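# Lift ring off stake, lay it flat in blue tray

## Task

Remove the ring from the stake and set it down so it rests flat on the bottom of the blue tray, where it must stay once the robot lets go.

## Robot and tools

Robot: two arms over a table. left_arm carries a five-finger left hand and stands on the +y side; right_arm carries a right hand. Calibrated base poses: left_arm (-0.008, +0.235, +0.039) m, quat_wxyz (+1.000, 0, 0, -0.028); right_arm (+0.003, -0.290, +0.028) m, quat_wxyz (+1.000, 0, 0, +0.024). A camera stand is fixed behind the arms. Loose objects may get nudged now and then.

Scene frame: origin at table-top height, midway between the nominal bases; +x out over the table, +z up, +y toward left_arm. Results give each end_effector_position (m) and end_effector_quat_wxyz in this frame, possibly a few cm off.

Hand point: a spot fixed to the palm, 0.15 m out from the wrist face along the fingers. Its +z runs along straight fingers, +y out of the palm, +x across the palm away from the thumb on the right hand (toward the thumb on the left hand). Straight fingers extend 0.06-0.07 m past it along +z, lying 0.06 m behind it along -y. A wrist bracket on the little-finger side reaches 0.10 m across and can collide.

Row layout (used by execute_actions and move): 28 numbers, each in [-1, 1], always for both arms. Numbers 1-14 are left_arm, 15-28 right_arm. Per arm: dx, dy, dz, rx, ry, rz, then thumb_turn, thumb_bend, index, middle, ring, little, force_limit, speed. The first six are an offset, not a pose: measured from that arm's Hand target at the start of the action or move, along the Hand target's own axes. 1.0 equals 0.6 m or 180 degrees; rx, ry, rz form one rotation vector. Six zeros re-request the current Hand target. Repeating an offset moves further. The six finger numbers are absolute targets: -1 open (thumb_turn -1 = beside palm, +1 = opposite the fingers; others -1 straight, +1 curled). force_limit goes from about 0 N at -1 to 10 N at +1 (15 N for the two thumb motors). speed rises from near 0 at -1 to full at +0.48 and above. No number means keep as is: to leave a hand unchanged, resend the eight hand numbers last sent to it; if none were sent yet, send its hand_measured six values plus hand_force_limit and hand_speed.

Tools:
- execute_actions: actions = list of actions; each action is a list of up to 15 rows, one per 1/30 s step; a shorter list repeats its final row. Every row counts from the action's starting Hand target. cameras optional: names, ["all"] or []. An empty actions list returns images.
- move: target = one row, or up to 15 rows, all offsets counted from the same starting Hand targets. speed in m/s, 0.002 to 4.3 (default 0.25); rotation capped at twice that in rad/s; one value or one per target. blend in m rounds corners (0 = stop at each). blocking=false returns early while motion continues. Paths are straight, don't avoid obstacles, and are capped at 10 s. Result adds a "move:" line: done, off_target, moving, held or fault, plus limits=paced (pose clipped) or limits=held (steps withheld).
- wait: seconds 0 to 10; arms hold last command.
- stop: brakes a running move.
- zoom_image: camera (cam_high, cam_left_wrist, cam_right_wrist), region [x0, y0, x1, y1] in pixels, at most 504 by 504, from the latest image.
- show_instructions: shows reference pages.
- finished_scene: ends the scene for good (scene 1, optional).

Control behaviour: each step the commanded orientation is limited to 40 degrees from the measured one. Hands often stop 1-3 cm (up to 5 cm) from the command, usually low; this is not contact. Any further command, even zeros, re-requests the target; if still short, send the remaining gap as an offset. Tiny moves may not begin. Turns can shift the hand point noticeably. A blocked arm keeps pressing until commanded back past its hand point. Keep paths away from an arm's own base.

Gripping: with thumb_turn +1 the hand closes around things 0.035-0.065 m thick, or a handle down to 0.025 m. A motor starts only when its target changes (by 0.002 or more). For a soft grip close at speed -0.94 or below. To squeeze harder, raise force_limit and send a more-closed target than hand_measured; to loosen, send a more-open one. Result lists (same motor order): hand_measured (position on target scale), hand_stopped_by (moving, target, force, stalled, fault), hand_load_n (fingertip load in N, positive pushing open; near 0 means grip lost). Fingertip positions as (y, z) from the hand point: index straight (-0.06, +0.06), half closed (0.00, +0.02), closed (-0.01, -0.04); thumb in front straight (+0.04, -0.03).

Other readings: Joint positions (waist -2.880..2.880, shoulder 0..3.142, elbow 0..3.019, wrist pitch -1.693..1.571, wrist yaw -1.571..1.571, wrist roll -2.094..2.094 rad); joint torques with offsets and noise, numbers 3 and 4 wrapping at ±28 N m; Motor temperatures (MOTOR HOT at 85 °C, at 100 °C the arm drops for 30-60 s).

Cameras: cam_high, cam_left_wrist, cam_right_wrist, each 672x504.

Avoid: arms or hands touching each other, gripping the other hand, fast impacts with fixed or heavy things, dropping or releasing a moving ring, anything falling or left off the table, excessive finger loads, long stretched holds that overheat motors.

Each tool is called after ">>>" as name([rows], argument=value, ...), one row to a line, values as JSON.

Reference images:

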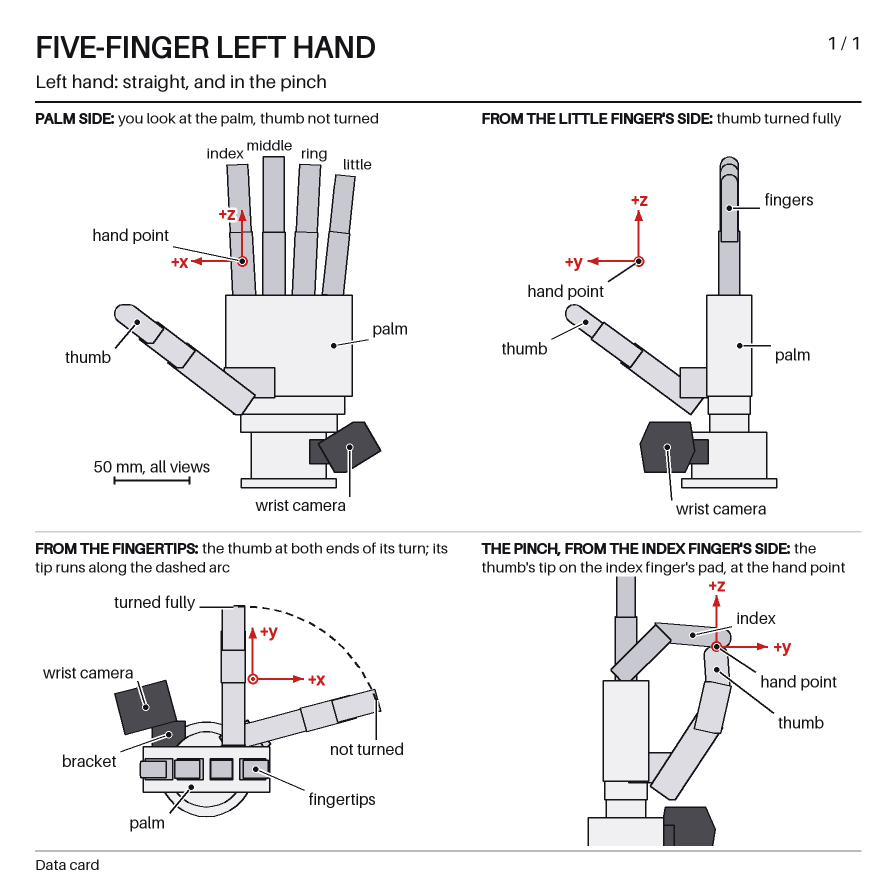

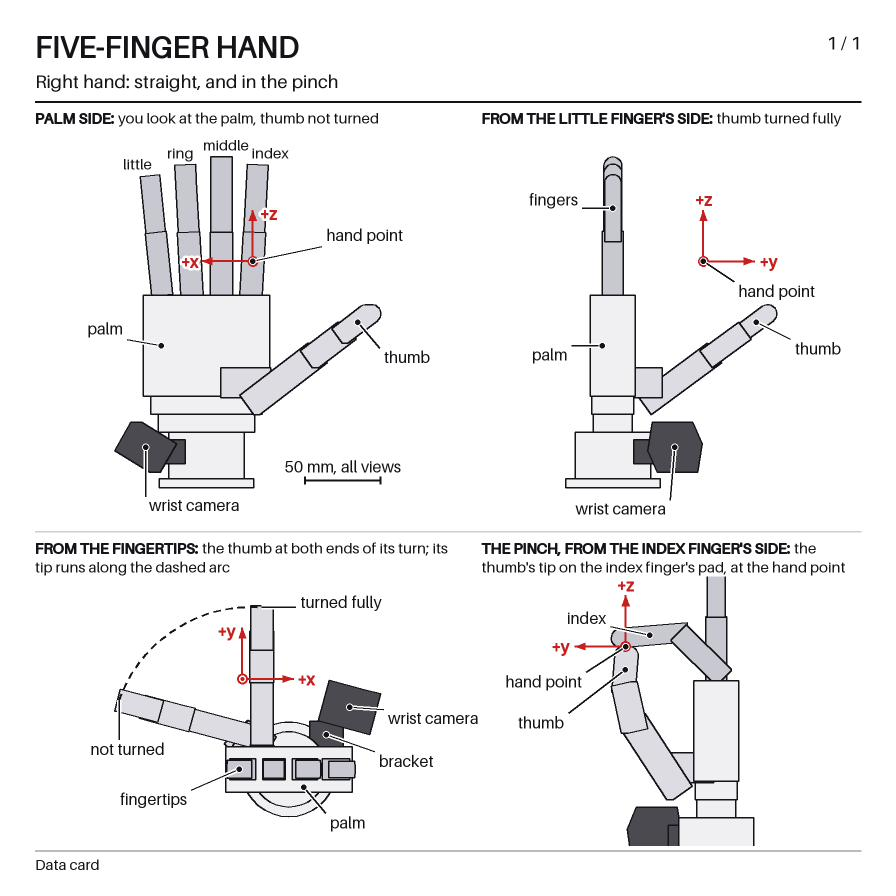

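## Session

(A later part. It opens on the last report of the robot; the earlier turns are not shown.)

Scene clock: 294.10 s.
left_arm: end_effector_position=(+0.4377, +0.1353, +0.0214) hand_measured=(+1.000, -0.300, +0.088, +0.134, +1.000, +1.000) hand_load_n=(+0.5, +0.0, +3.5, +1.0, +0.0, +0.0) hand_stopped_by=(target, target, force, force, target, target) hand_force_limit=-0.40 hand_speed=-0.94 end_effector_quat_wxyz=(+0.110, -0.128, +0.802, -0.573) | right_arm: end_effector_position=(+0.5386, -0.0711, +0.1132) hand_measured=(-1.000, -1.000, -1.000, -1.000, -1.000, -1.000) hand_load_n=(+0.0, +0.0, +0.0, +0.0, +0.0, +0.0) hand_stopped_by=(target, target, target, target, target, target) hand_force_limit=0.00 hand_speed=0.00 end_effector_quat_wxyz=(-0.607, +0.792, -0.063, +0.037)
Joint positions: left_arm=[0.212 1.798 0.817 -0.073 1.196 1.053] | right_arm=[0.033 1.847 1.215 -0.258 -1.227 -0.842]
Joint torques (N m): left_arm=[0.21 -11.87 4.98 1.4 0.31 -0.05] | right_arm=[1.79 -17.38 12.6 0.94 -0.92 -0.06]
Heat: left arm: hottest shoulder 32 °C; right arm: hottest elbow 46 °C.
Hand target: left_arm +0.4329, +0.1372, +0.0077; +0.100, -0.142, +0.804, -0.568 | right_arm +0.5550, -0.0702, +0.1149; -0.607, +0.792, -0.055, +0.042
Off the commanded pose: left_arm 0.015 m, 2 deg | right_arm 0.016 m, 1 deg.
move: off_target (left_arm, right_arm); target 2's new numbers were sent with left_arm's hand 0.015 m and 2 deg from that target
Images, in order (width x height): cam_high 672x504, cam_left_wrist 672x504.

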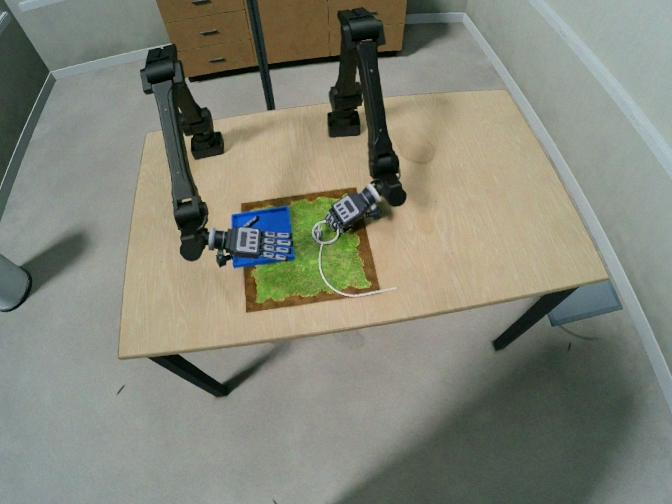

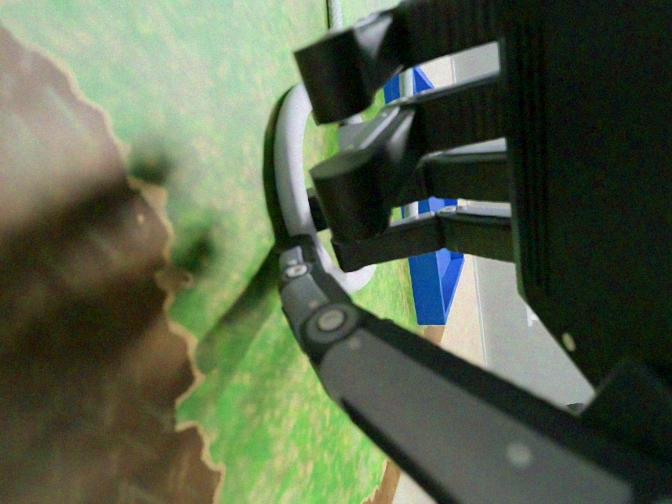

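>>> move([
  [0,0.0,0.012,0,0,0,1,-0.3,0.46,0.46,1,1,-0.4,-0.94,0,0,0,0,0,0,-1,-1,-1,-1,-1,-1,0,0],
  [0,0.0,0.012,0,0,0,1,-0.3,0.47,0.47,1,1,-0.3,-0.94,0,0,0,0,0,0,-1,-1,-1,-1,-1,-1,0,0],
], speed=0.06, cameras=["cam_left_wrist","cam_high"])

>>> zoom_image(camera="cam_left_wrist", region=[210, 90, 400, 310])

>>> zoom_image(camera="cam_high", region=[310, 215, 350, 245])

Scene clock: 296.27 s.
left_arm: end_effector_position=(+0.4421, +0.1341, +0.0217) hand_measured=(+1.000, -0.300, +0.126, +0.160, +1.000, +1.000) hand_load_n=(+0.5, +4.0, +3.0, +3.5, +0.0, +0.0) hand_stopped_by=(target, target, force, force, target, target) hand_force_limit=-0.30 hand_speed=-0.94 end_effector_quat_wxyz=(+0.113, -0.133, +0.802, -0.572) | right_arm: end_effector_position=(+0.5386, -0.0711, +0.1132) hand_measured=(-1.000, -1.000, -1.000, -1.000, -1.000, -1.000) hand_load_n=(-0.5, +0.0, +0.0, +0.0, +0.0, +0.0) hand_stopped_by=(target, target, target, target, target, target) hand_force_limit=0.00 hand_speed=0.00 end_effector_quat_wxyz=(-0.607, +0.792, -0.063, +0.037)
Joint positions: left_arm=[0.207 1.8 0.817 -0.037 1.185 1.017] | right_arm=[0.033 1.847 1.215 -0.258 -1.227 -0.842]
Joint torques (N m): left_arm=[-0.97 -11.46 4.77 1.73 0.42 -0.02] | right_arm=[1.44 -16.79 12.53 1.05 -0.91 -0.04]
Heat: left arm: hottest shoulder 32 °C; right arm: hottest elbow 46 °C.
Hand target: left_arm +0.4352, +0.1308, +0.0052; +0.100, -0.142, +0.805, -0.568 | right_arm +0.5550, -0.0702, +0.1149; -0.607, +0.792, -0.055, +0.042
Off the commanded pose: left_arm 0.018 m, 2 deg | right_arm 0.016 m, 1 deg.
move: off_target (left_arm, right_arm); target 2's new numbers were sent with left_arm's hand 0.018 m and 2 deg from that target
Images, in order (width x height): cam_high 672x504, cam_left_wrist 672x504.

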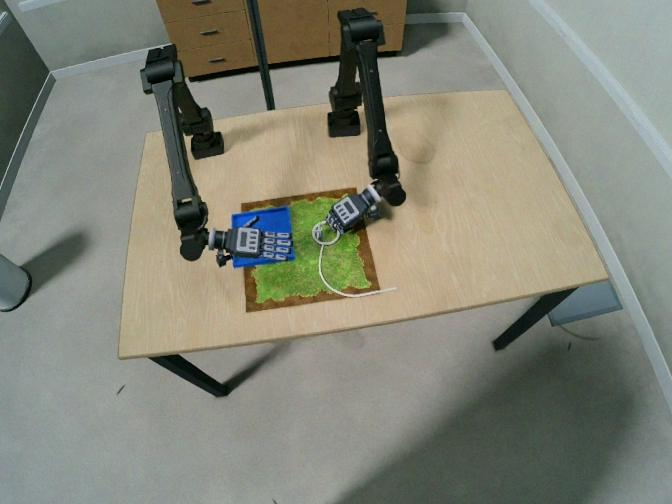

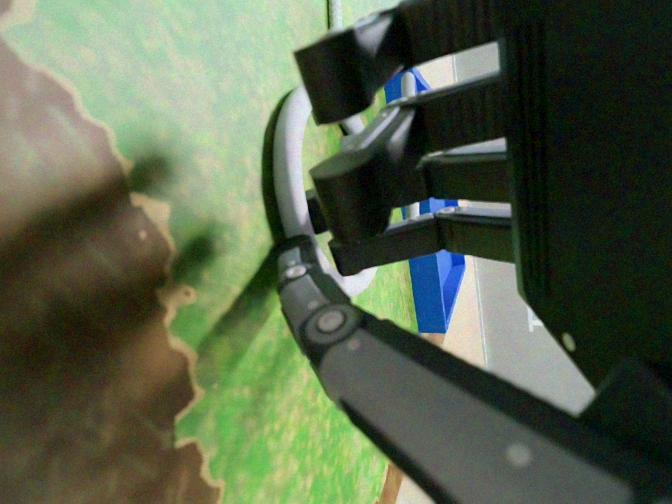

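Scaled by 2.291 from the camera's 672x504 image, which has a finer 960x720 frame.

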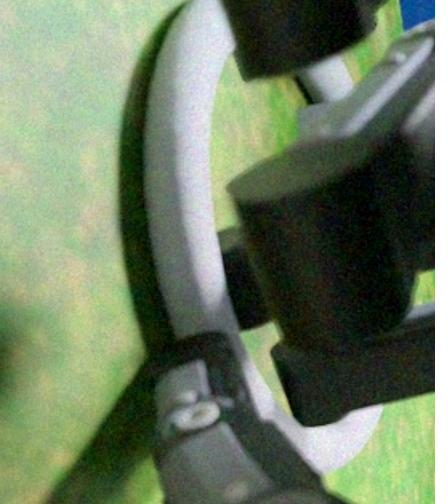

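Scaled by 12.600 from the camera's 672x504 image, which has a finer 960x720 frame.

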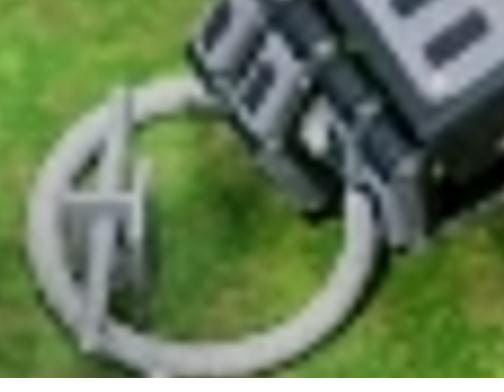

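>>> move([
  [0,0,0,0,0,0,1,-0.3,0.07,0.1,1,1,-0.3,-0.5,0,0,0,0,0,0,-1,-1,-1,-1,-1,-1,0,0],
  [0,0.0236,0.0084,0,0,0,1,-0.3,0.07,0.1,1,1,-0.3,-0.5,0,0,0,0,0,0,-1,-1,-1,-1,-1,-1,0,0],
], speed=0.06, cameras=["cam_left_wrist"])

>>> zoom_image(camera="cam_left_wrist", region=[210, 90, 400, 310])

Scene clock: 298.77 s.
left_arm: end_effector_position=(+0.4449, +0.1330, +0.0201) hand_measured=(+1.000, -0.300, +0.070, +0.100, +1.000, +1.000) hand_load_n=(+0.0, +0.0, +0.0, -3.0, +0.0, +0.0) hand_stopped_by=(target, target, target, target, target, target) hand_force_limit=-0.30 hand_speed=-0.50 end_effector_quat_wxyz=(+0.117, -0.128, +0.798, -0.577) | right_arm: end_effector_position=(+0.5386, -0.0711, +0.1132) hand_measured=(-1.000, -1.000, -1.000, -1.000, -1.000, -1.000) hand_load_n=(-0.5, +0.0, +0.0, +0.0, +0.0, -0.5) hand_stopped_by=(target, target, target, target, target, target) hand_force_limit=0.00 hand_speed=0.00 end_effector_quat_wxyz=(-0.607, +0.792, -0.063, +0.037)
Joint positions: left_arm=[0.207 1.812 0.817 -0.003 1.198 1.007] | right_arm=[0.033 1.847 1.215 -0.258 -1.227 -0.842]
Joint torques (N m): left_arm=[-0.79 -9.93 4.42 1.94 -0.16 0.09] | right_arm=[1.49 -16.67 12.49 0.79 -0.94 -0.06]
Heat: left arm: hottest shoulder 32 °C; right arm: hottest elbow 46 °C.
Hand target: left_arm +0.4353, +0.1308, -0.0098; +0.100, -0.142, +0.805, -0.568 | right_arm +0.5550, -0.0702, +0.1149; -0.607, +0.792, -0.055, +0.042
Off the commanded pose: left_arm 0.032 m, 3 deg | right_arm 0.016 m, 1 deg.
move: off_target (left_arm, right_arm)
Images, in order (width x height): cam_left_wrist 672x504.

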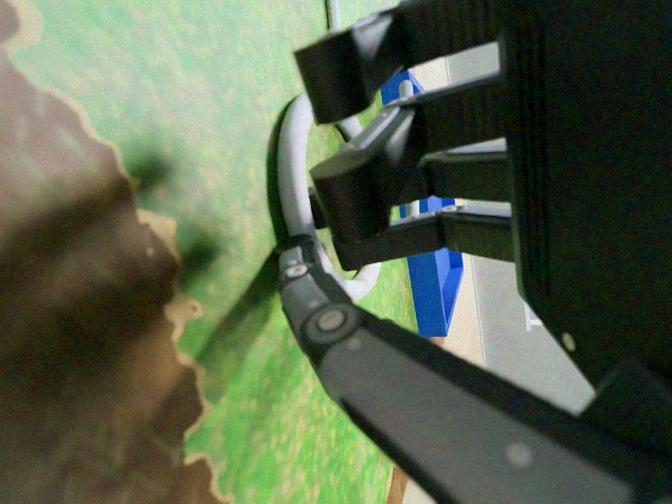

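Scaled by 2.291 from the camera's 672x504 image, which has a finer 960x720 frame.

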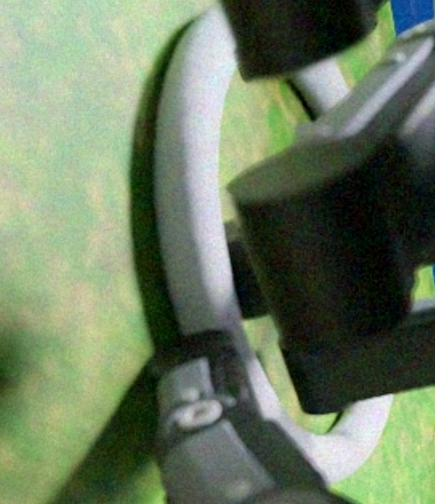

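>>> move([
  [0,0,0,0,0,0,1,-0.3,0.0,-0.3,1,1,-0.3,-0.5,0,0,0,0,0,0,-1,-1,-1,-1,-1,-1,0,0],
  [0,0.0236,0.0084,0,0,0,1,-0.3,0.0,-0.3,1,1,-0.3,-0.5,0,0,0,0,0,0,-1,-1,-1,-1,-1,-1,0,0],
], speed=0.06, cameras=["cam_left_wrist","cam_high","cam_right_wrist"])

>>> zoom_image(camera="cam_left_wrist", region=[210, 90, 400, 310])

>>> zoom_image(camera="cam_right_wrist", region=[330, 200, 420, 310])

>>> zoom_image(camera="cam_high", region=[310, 215, 350, 245])

Scene clock: 302.03 s.
left_arm: end_effector_position=(+0.4481, +0.1325, +0.0173) hand_measured=(+1.000, -0.298, +0.000, -0.300, +1.000, +1.000) hand_load_n=(+2.0, -6.0, +0.0, +0.0, +0.0, +0.5) hand_stopped_by=(target, target, target, target, target, target) hand_force_limit=-0.30 hand_speed=-0.50 end_effector_quat_wxyz=(+0.122, -0.124, +0.795, -0.581) | right_arm: end_effector_position=(+0.5386, -0.0711, +0.1132) hand_measured=(-1.000, -1.000, -1.000, -1.000, -1.000, -1.000) hand_load_n=(-0.5, +0.0, +0.0, +0.0, +0.0, +0.0) hand_stopped_by=(target, target, target, target, target, target) hand_force_limit=0.00 hand_speed=0.00 end_effector_quat_wxyz=(-0.607, +0.792, -0.063, +0.037)
Joint positions: left_arm=[0.207 1.827 0.817 0.034 1.206 0.996] | right_arm=[0.033 1.847 1.215 -0.258 -1.227 -0.842]
Joint torques (N m): left_arm=[-0.79 -8.18 4.04 1.94 -0.51 0.25] | right_arm=[1.67 -17.32 12.68 1.02 -0.89 -0.06]
Heat: left arm: hottest shoulder 32 °C; right arm: hottest elbow 46 °C.
Hand target: left_arm +0.4353, +0.1308, -0.0248; +0.100, -0.142, +0.805, -0.568 | right_arm +0.5550, -0.0702, +0.1149; -0.607, +0.792, -0.055, +0.042
Off the commanded pose: left_arm 0.044 m, 4 deg | right_arm 0.016 m, 1 deg.
move: off_target (left_arm, right_arm)

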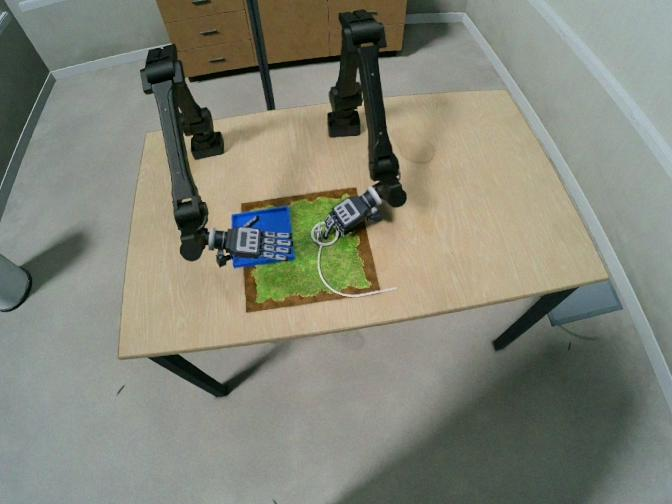

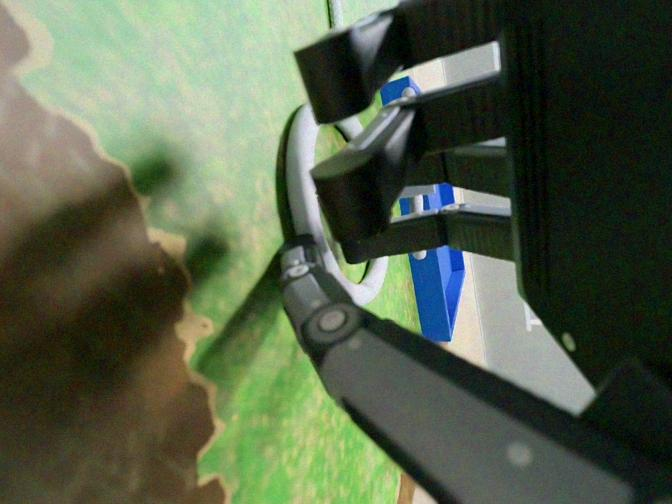

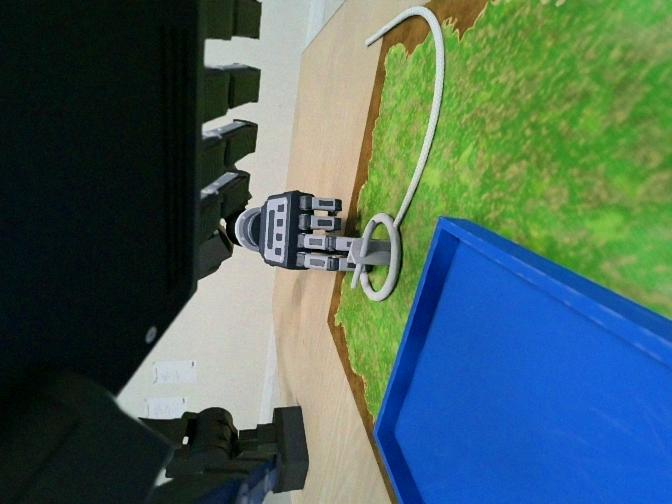

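Scaled by 2.291 from the camera's 672x504 image, which has a finer 960x720 frame.

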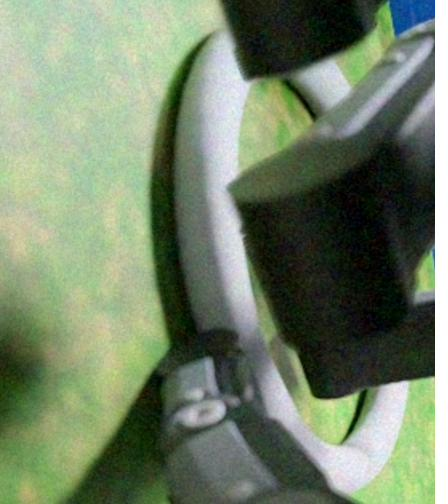

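Scaled by 4.582 from the camera's 672x504 image, which has a finer 960x720 frame.

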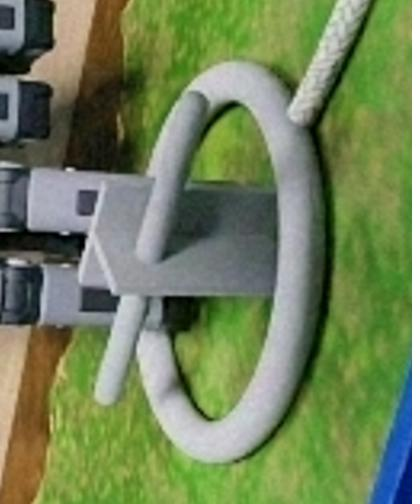

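Scaled by 12.600 from the camera's 672x504 image, which has a finer 960x720 frame.

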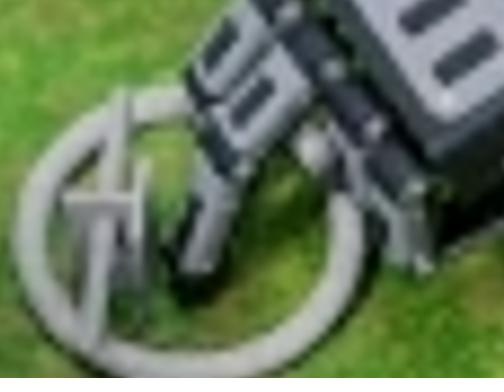

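>>> move([
  [0,-0.0314,-0.0112,0,0,0,1,-0.22,0.0,-0.3,1,1,-0.3,-0.5,0,0,0,0,0,0,-1,-1,-1,-1,-1,-1,0,0],
  [0,-0.0314,-0.0112,0,0,0,1,-0.22,0.4,-0.3,1,1,-0.3,-0.94,0,0,0,0,0,0,-1,-1,-1,-1,-1,-1,0,0],
], speed=0.06, cameras=["cam_left_wrist","cam_high","cam_right_wrist"])

>>> zoom_image(camera="cam_left_wrist", region=[210, 90, 400, 310])

>>> zoom_image(camera="cam_right_wrist", region=[330, 200, 420, 310])

>>> zoom_image(camera="cam_high", region=[310, 215, 350, 245])

Scene clock: 304.30 s.
left_arm: end_effector_position=(+0.4474, +0.1335, +0.0146) hand_measured=(+1.000, -0.220, +0.010, -0.300, +1.000, +1.000) hand_load_n=(-1.5, -1.5, +3.5, +0.0, +0.0, +0.0) hand_stopped_by=(target, target, force, target, target, target) hand_force_limit=-0.30 hand_speed=-0.94 end_effector_quat_wxyz=(+0.120, -0.128, +0.798, -0.577) | right_arm: end_effector_position=(+0.5386, -0.0711, +0.1132) hand_measured=(-1.000, -1.000, -1.000, -1.000, -1.000, -1.000) hand_load_n=(-0.5, +0.0, +0.0, +0.0, +0.0, +0.0) hand_stopped_by=(target, target, target, target, target, target) hand_force_limit=0.00 hand_speed=0.00 end_effector_quat_wxyz=(-0.607, +0.792, -0.063, +0.037)
Joint positions: left_arm=[0.207 1.828 0.817 0.025 1.195 0.999] | right_arm=[0.033 1.847 1.215 -0.258 -1.227 -0.842]
Joint torques (N m): left_arm=[-0.73 -12.16 4.48 0.32 -0.04 0.15] | right_arm=[1.14 -16.38 12.79 0.9 -0.94 -0.03]
Heat: left arm: hottest shoulder 32 °C; right arm: hottest elbow 47 °C.
Hand target: left_arm +0.4353, +0.1308, -0.0048; +0.100, -0.142, +0.805, -0.568 | right_arm +0.5550, -0.0702, +0.1149; -0.607, +0.792, -0.055, +0.042
Off the commanded pose: left_arm 0.023 m, 3 deg | right_arm 0.016 m, 1 deg.
move: off_target (left_arm, right_arm); target 2's new numbers were sent with left_arm's hand 0.023 m and 3 deg from that target

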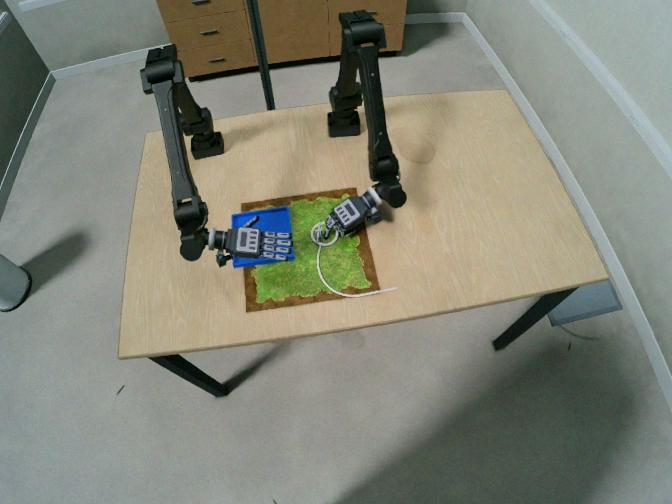

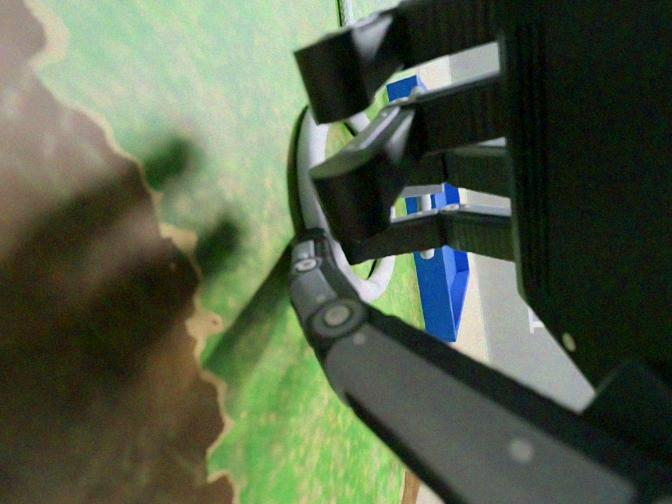

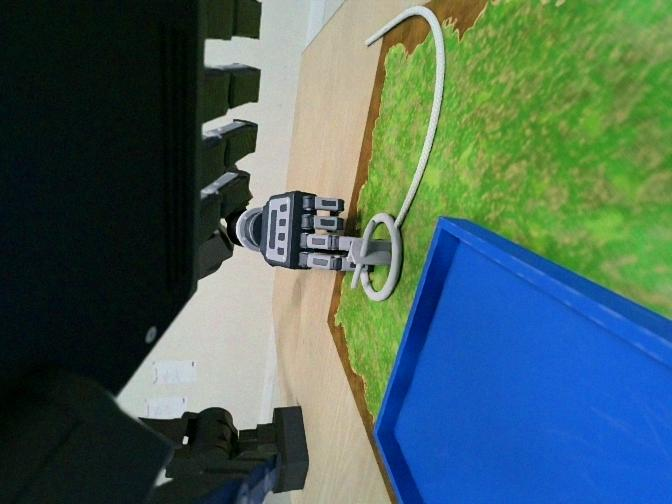

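Scaled by 2.291 from the camera's 672x504 image, which has a finer 960x720 frame.

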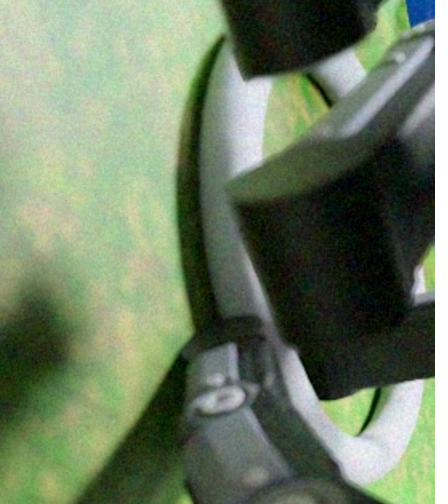

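Scaled by 4.582 from the camera's 672x504 image, which has a finer 960x720 frame.

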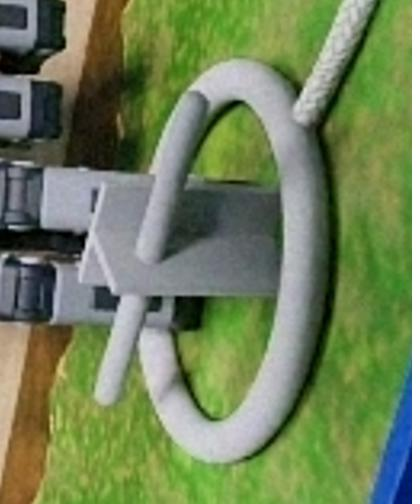

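Scaled by 12.600 from the camera's 672x504 image, which has a finer 960x720 frame.

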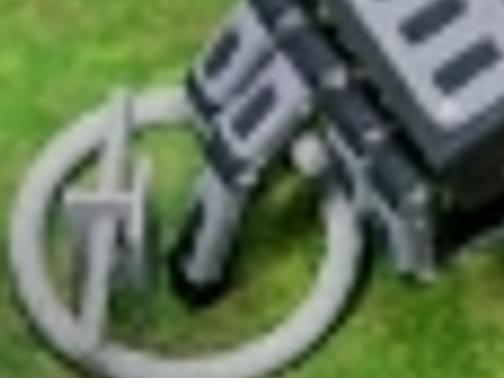

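>>> move([
  [0,0,0,0,0,0,1,-0.22,0.42,-0.3,1,1,0.0,-0.94,0,0,0,0,0,0,-1,-1,-1,-1,-1,-1,0,0],
], speed=0.06, cameras=["cam_left_wrist","cam_high","cam_right_wrist"])

>>> zoom_image(camera="cam_left_wrist", region=[210, 90, 400, 310])

>>> zoom_image(camera="cam_right_wrist", region=[330, 200, 420, 310])

>>> zoom_image(camera="cam_high", region=[310, 215, 350, 245])

Scene clock: 305.77 s.
left_arm: end_effector_position=(+0.4469, +0.1331, +0.0149) hand_measured=(+1.000, -0.220, +0.082, -0.300, +1.000, +1.000) hand_load_n=(-1.0, +0.0, +4.5, +0.0, +0.0, +0.0) hand_stopped_by=(target, target, force, target, target, target) hand_force_limit=0.00 hand_speed=-0.94 end_effector_quat_wxyz=(+0.119, -0.128, +0.798, -0.577) | right_arm: end_effector_position=(+0.5386, -0.0711, +0.1132) hand_measured=(-1.000, -1.000, -1.000, -1.000, -1.000, -1.000) hand_load_n=(+0.0, +0.0, +0.0, +0.0, +0.0, +0.0) hand_stopped_by=(target, target, target, target, target, target) hand_force_limit=0.00 hand_speed=0.00 end_effector_quat_wxyz=(-0.607, +0.792, -0.063, +0.037)
Joint positions: left_arm=[0.207 1.828 0.817 0.023 1.196 0.999] | right_arm=[0.033 1.847 1.215 -0.258 -1.227 -0.842]
Joint torques (N m): left_arm=[-0.44 -11.69 4.38 0.36 -0.09 0.15] | right_arm=[1.08 -16.32 12.45 0.96 -0.92 -0.02]
Heat: left arm: hottest shoulder 32 °C; right arm: hottest elbow 47 °C.
Hand target: left_arm +0.4353, +0.1308, -0.0047; +0.100, -0.142, +0.804, -0.568 | right_arm +0.5550, -0.0702, +0.1149; -0.607, +0.792, -0.055, +0.042
Off the commanded pose: left_arm 0.023 m, 3 deg | right_arm 0.016 m, 1 deg.
move: off_target (left_arm, right_arm)

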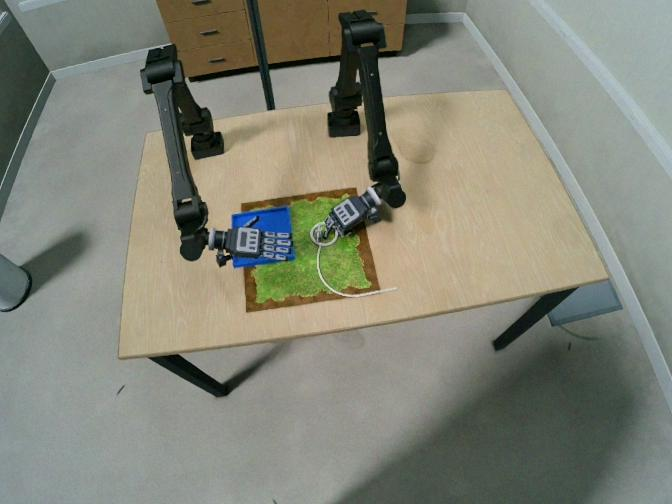

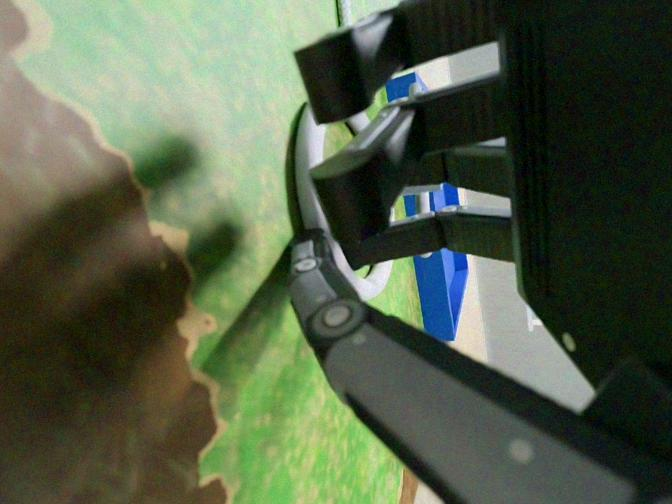

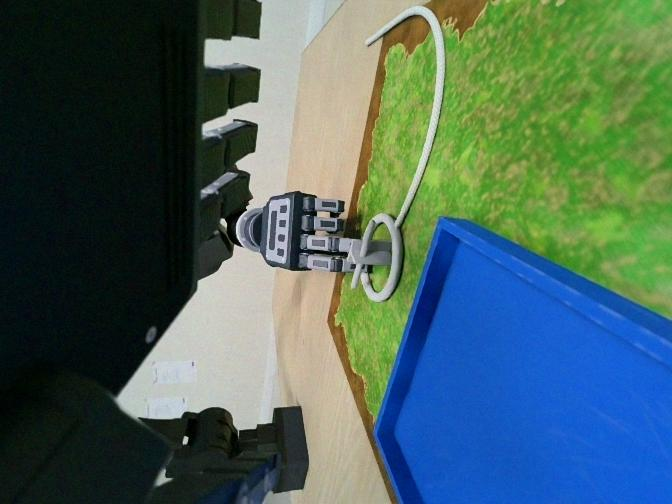

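Scaled by 2.291 from the camera's 672x504 image, which has a finer 960x720 frame.

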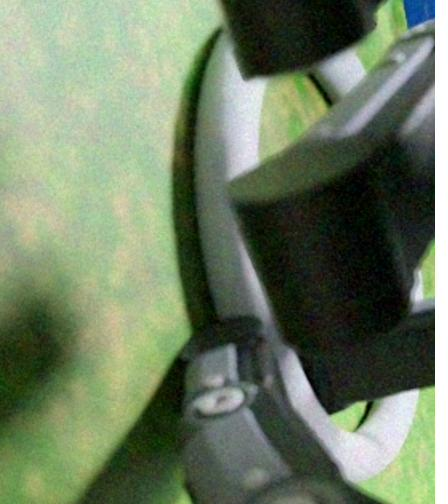

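Scaled by 4.582 from the camera's 672x504 image, which has a finer 960x720 frame.

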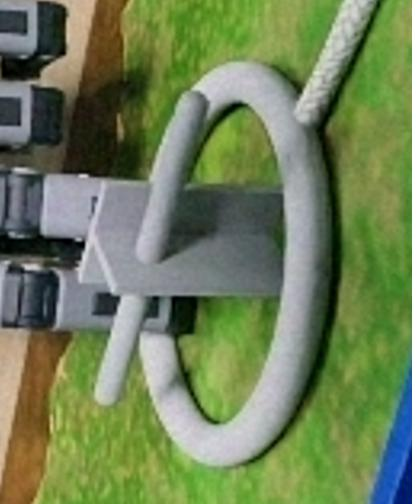

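Scaled by 12.600 from the camera's 672x504 image, which has a finer 960x720 frame.

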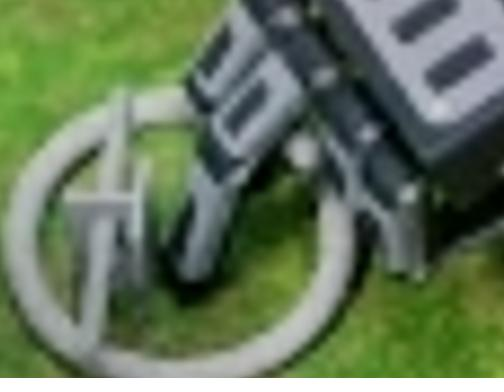

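>>> move([
  [0,0,0,0,0,0,1,-0.22,0.44,-0.3,1,1,0.4,-0.94,0,0,0,0,0,0,-1,-1,-1,-1,-1,-1,0,0],
], speed=0.06, cameras=["cam_left_wrist","cam_high","cam_right_wrist"])

>>> zoom_image(camera="cam_left_wrist", region=[210, 90, 400, 310])

>>> zoom_image(camera="cam_right_wrist", region=[330, 200, 420, 310])

Scene clock: 307.10 s.
left_arm: end_effector_position=(+0.4467, +0.1331, +0.0149) hand_measured=(+1.000, -0.220, +0.164, -0.300, +1.000, +1.000) hand_load_n=(-2.0, -0.5, +7.0, +0.0, +0.0, +0.0) hand_stopped_by=(target, target, force, target, target, target) hand_force_limit=0.40 hand_speed=-0.94 end_effector_quat_wxyz=(+0.119, -0.128, +0.798, -0.577) | right_arm: end_effector_position=(+0.5386, -0.0711, +0.1132) hand_measured=(-1.000, -1.000, -1.000, -1.000, -1.000, -1.000) hand_load_n=(+0.0, +0.0, -0.5, +0.0, -0.5, +0.0) hand_stopped_by=(target, target, target, target, target, target) hand_force_limit=0.00 hand_speed=0.00 end_effector_quat_wxyz=(-0.607, +0.792, -0.063, +0.037)
Joint positions: left_arm=[0.207 1.828 0.817 0.022 1.196 0.999] | right_arm=[0.033 1.847 1.215 -0.258 -1.227 -0.842]
Joint torques (N m): left_arm=[-0.67 -11.87 4.48 0.4 -0.1 0.16] | right_arm=[1.2 -16.73 12.55 0.79 -0.96 -0.03]
Heat: left arm: hottest shoulder 32 °C; right arm: hottest elbow 47 °C.
Hand target: left_arm +0.4353, +0.1309, -0.0048; +0.100, -0.142, +0.805, -0.568 | right_arm +0.5550, -0.0702, +0.1149; -0.607, +0.792, -0.055, +0.042
Off the commanded pose: left_arm 0.023 m, 3 deg | right_arm 0.016 m, 1 deg.
move: off_target (left_arm, right_arm)

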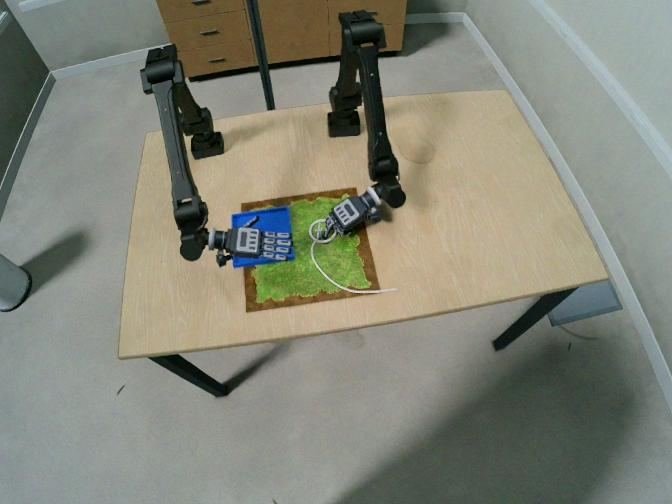

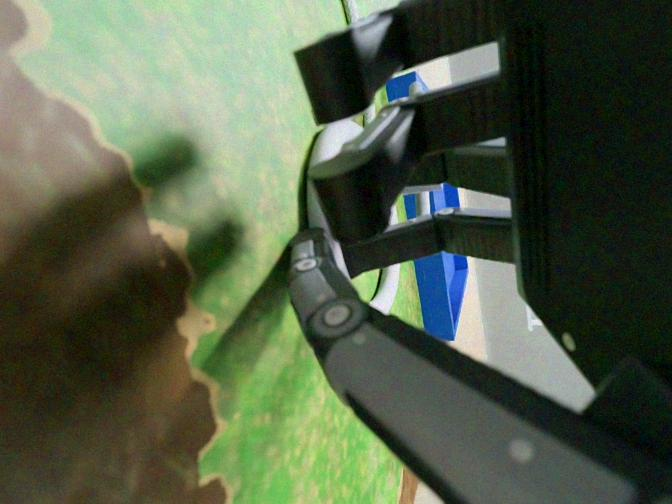

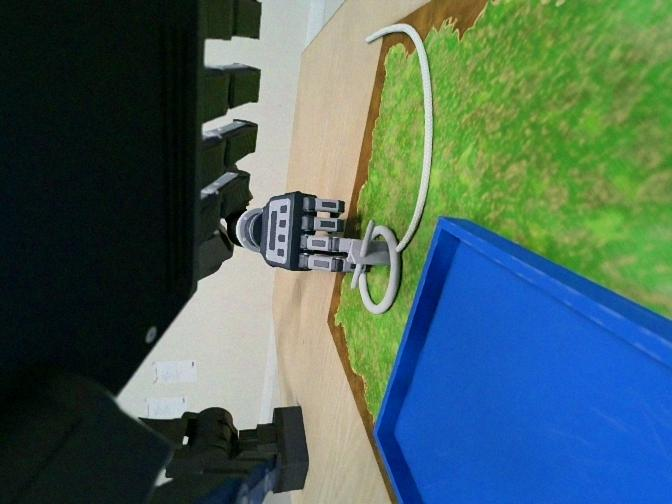

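Scaled by 2.291 from the camera's 672x504 image, which has a finer 960x720 frame.

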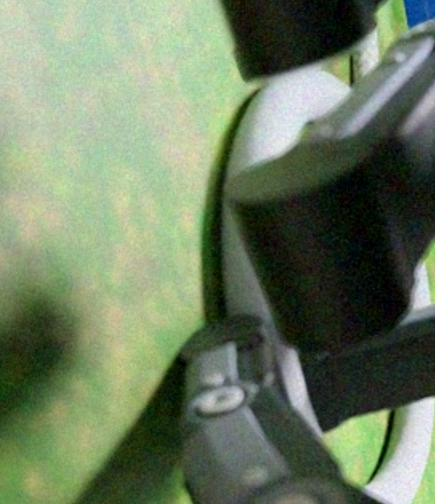

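Scaled by 4.582 from the camera's 672x504 image, which has a finer 960x720 frame.

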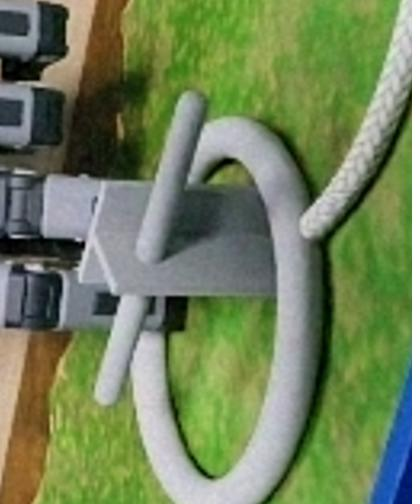

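>>> move([
  [0,-0.055,-0.0196,0,0,0,1,-0.22,0.44,-0.3,1,1,0.4,-0.94,0,0,0,0,0,0,-1,-1,-1,-1,-1,-1,0,0],
], speed=0.04, cameras=["cam_left_wrist","cam_high","cam_right_wrist"])

>>> zoom_image(camera="cam_left_wrist", region=[210, 90, 400, 310])

>>> zoom_image(camera="cam_right_wrist", region=[330, 200, 420, 310])

Scene clock: 309.10 s.
left_arm: end_effector_position=(+0.4365, +0.1316, +0.0271) hand_measured=(+1.000, -0.220, +0.164, -0.300, +1.000, +1.000) hand_load_n=(+0.0, +0.0, +0.0, +0.0, +0.0, +0.0) hand_stopped_by=(target, target, force, target, target, target) hand_force_limit=0.40 hand_speed=-0.94 end_effector_quat_wxyz=(+0.102, -0.141, +0.805, -0.567) | right_arm: end_effector_position=(+0.5386, -0.0711, +0.1132) hand_measured=(-1.000, -1.000, -1.000, -1.000, -1.000, -1.000) hand_load_n=(-0.5, +0.0, +0.0, +0.0, +0.0, +0.0) hand_stopped_by=(target, target, target, target, target, target) hand_force_limit=0.00 hand_speed=0.00 end_effector_quat_wxyz=(-0.607, +0.792, -0.063, +0.037)
Joint positions: left_arm=[0.2 1.777 0.817 -0.085 1.173 1.013] | right_arm=[0.033 1.847 1.215 -0.258 -1.227 -0.842]
Joint torques (N m): left_arm=[-0.38 -14.8 5.49 0.88 0.98 -0.02] | right_arm=[1.85 -16.44 12.66 0.94 -0.94 -0.02]
Heat: left arm: hottest shoulder 32 °C; right arm: hottest elbow 47 °C.
Hand target: left_arm +0.4353, +0.1308, +0.0302; +0.100, -0.142, +0.805, -0.568 | right_arm +0.5550, -0.0702, +0.1149; -0.607, +0.792, -0.055, +0.042
Off the commanded pose: left_arm 0.004 m, 0 deg | right_arm 0.016 m, 1 deg.
move: off_target (right_arm)

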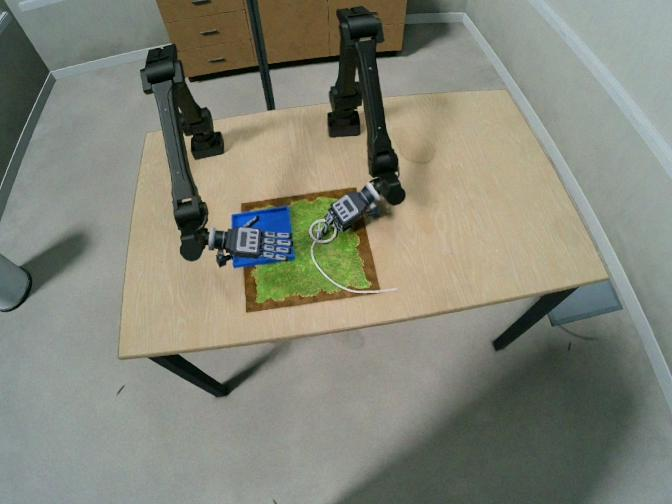

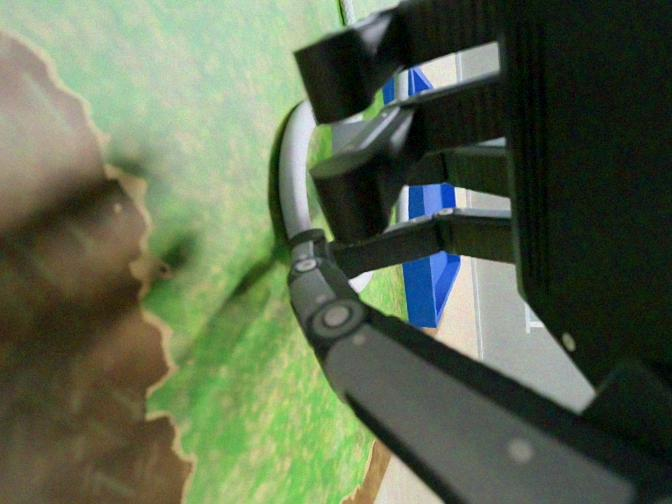

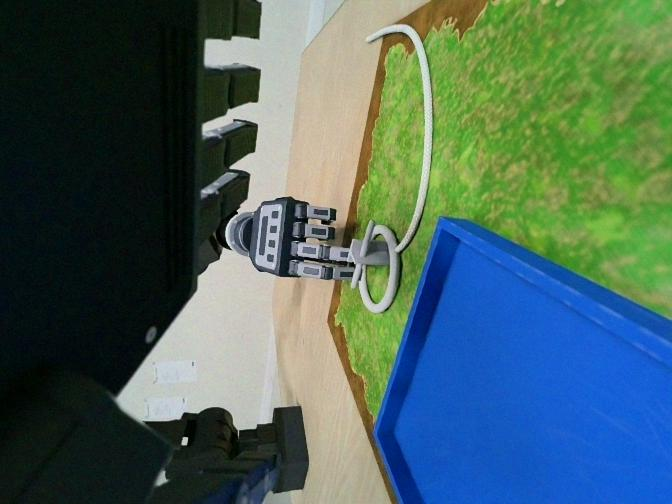

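Scaled by 2.291 from the camera's 672x504 image, which has a finer 960x720 frame.

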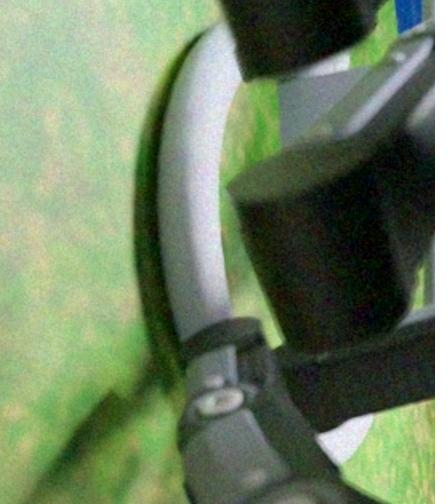

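Scaled by 4.582 from the camera's 672x504 image, which has a finer 960x720 frame.

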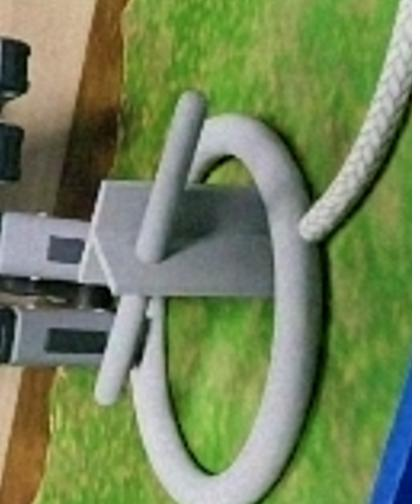

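>>> move([
  [0,-0.0236,-0.0084,0,0,0,1,-0.21,-0.05,-0.05,1,1,0.2,0,0,0,0,0,0,0,-1,-1,-1,-1,-1,-1,0,0],
  [0,-0.0236,-0.0084,0,0,0.139,1,-0.21,-0.05,-0.05,1,1,0.2,0,0,0,0,0,0,0,-1,-1,-1,-1,-1,-1,0,0],
], speed=0.08, cameras=["cam_left_wrist","cam_high","cam_right_wrist"])

>>> zoom_image(camera="cam_left_wrist", region=[210, 90, 400, 310])

>>> zoom_image(camera="cam_high", region=[305, 215, 345, 245])

Scene clock: 320.47 s.
left_arm: end_effector_position=(+0.4373, +0.1356, +0.0445) hand_measured=(+1.000, -0.210, -0.050, -0.050, +1.000, +1.000) hand_load_n=(+0.0, +0.0, +0.0, +0.0, +0.0, +0.0) hand_stopped_by=(target, target, target, target, target, target) hand_force_limit=0.20 hand_speed=0.00 end_effector_quat_wxyz=(+0.217, +0.024, +0.816, -0.535) | right_arm: end_effector_position=(+0.5386, -0.0711, +0.1132) hand_measured=(-1.000, -1.000, -1.000, -1.000, -1.000, -1.000) hand_load_n=(+0.0, +0.0, +0.0, +0.0, +0.0, +0.0) hand_stopped_by=(target, target, target, target, target, target) hand_force_limit=0.00 hand_speed=0.00 end_effector_quat_wxyz=(-0.607, +0.792, -0.063, +0.037)
Joint positions: left_arm=[0.19 1.669 0.749 -0.094 1.167 1.39] | right_arm=[0.033 1.847 1.215 -0.258 -1.227 -0.842]
Joint torques (N m): left_arm=[-1.03 -13.22 5.09 1.74 0.76 0.13] | right_arm=[2.14 -16.73 12.66 0.91 -0.93 -0.03]
Heat: left arm: hottest shoulder 32 °C; right arm: hottest elbow 47 °C.
Hand target: left_arm +0.4352, +0.1308, +0.0452; +0.220, +0.036, +0.816, -0.533 | right_arm +0.5550, -0.0702, +0.1149; -0.607, +0.792, -0.055, +0.042
Off the commanded pose: left_arm 0.005 m, 1 deg | right_arm 0.016 m, 1 deg.
move: off_target (right_arm)

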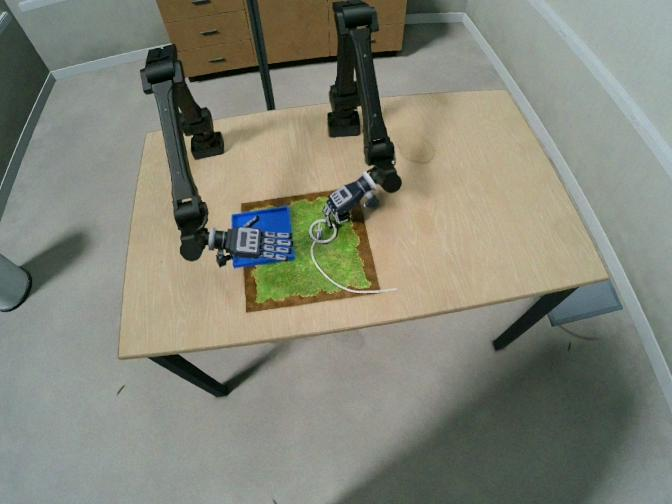

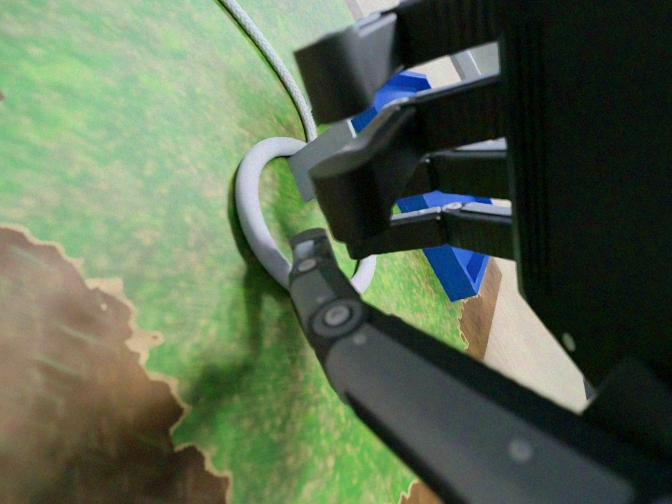

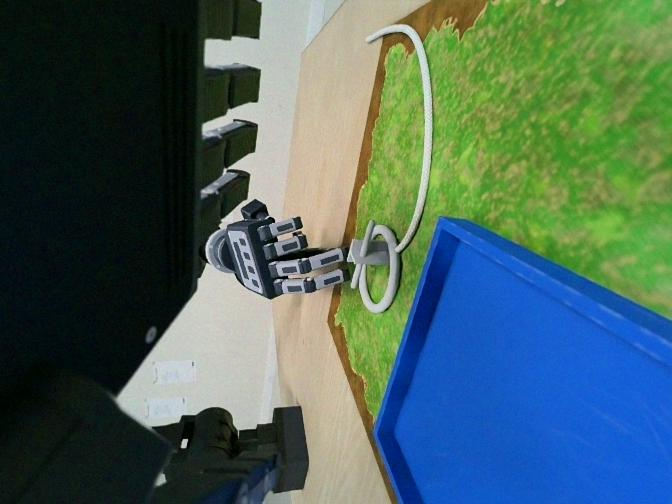

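Scaled by 2.291 from the camera's 672x504 image, which has a finer 960x720 frame.

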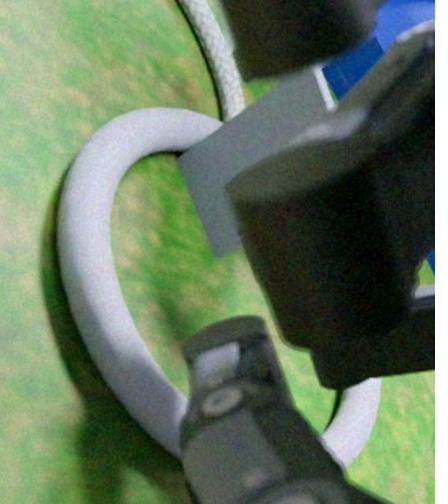

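Scaled by 12.600 from the camera's 672x504 image, which has a finer 960x720 frame.

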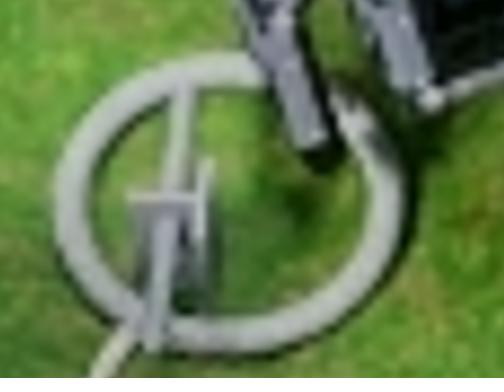

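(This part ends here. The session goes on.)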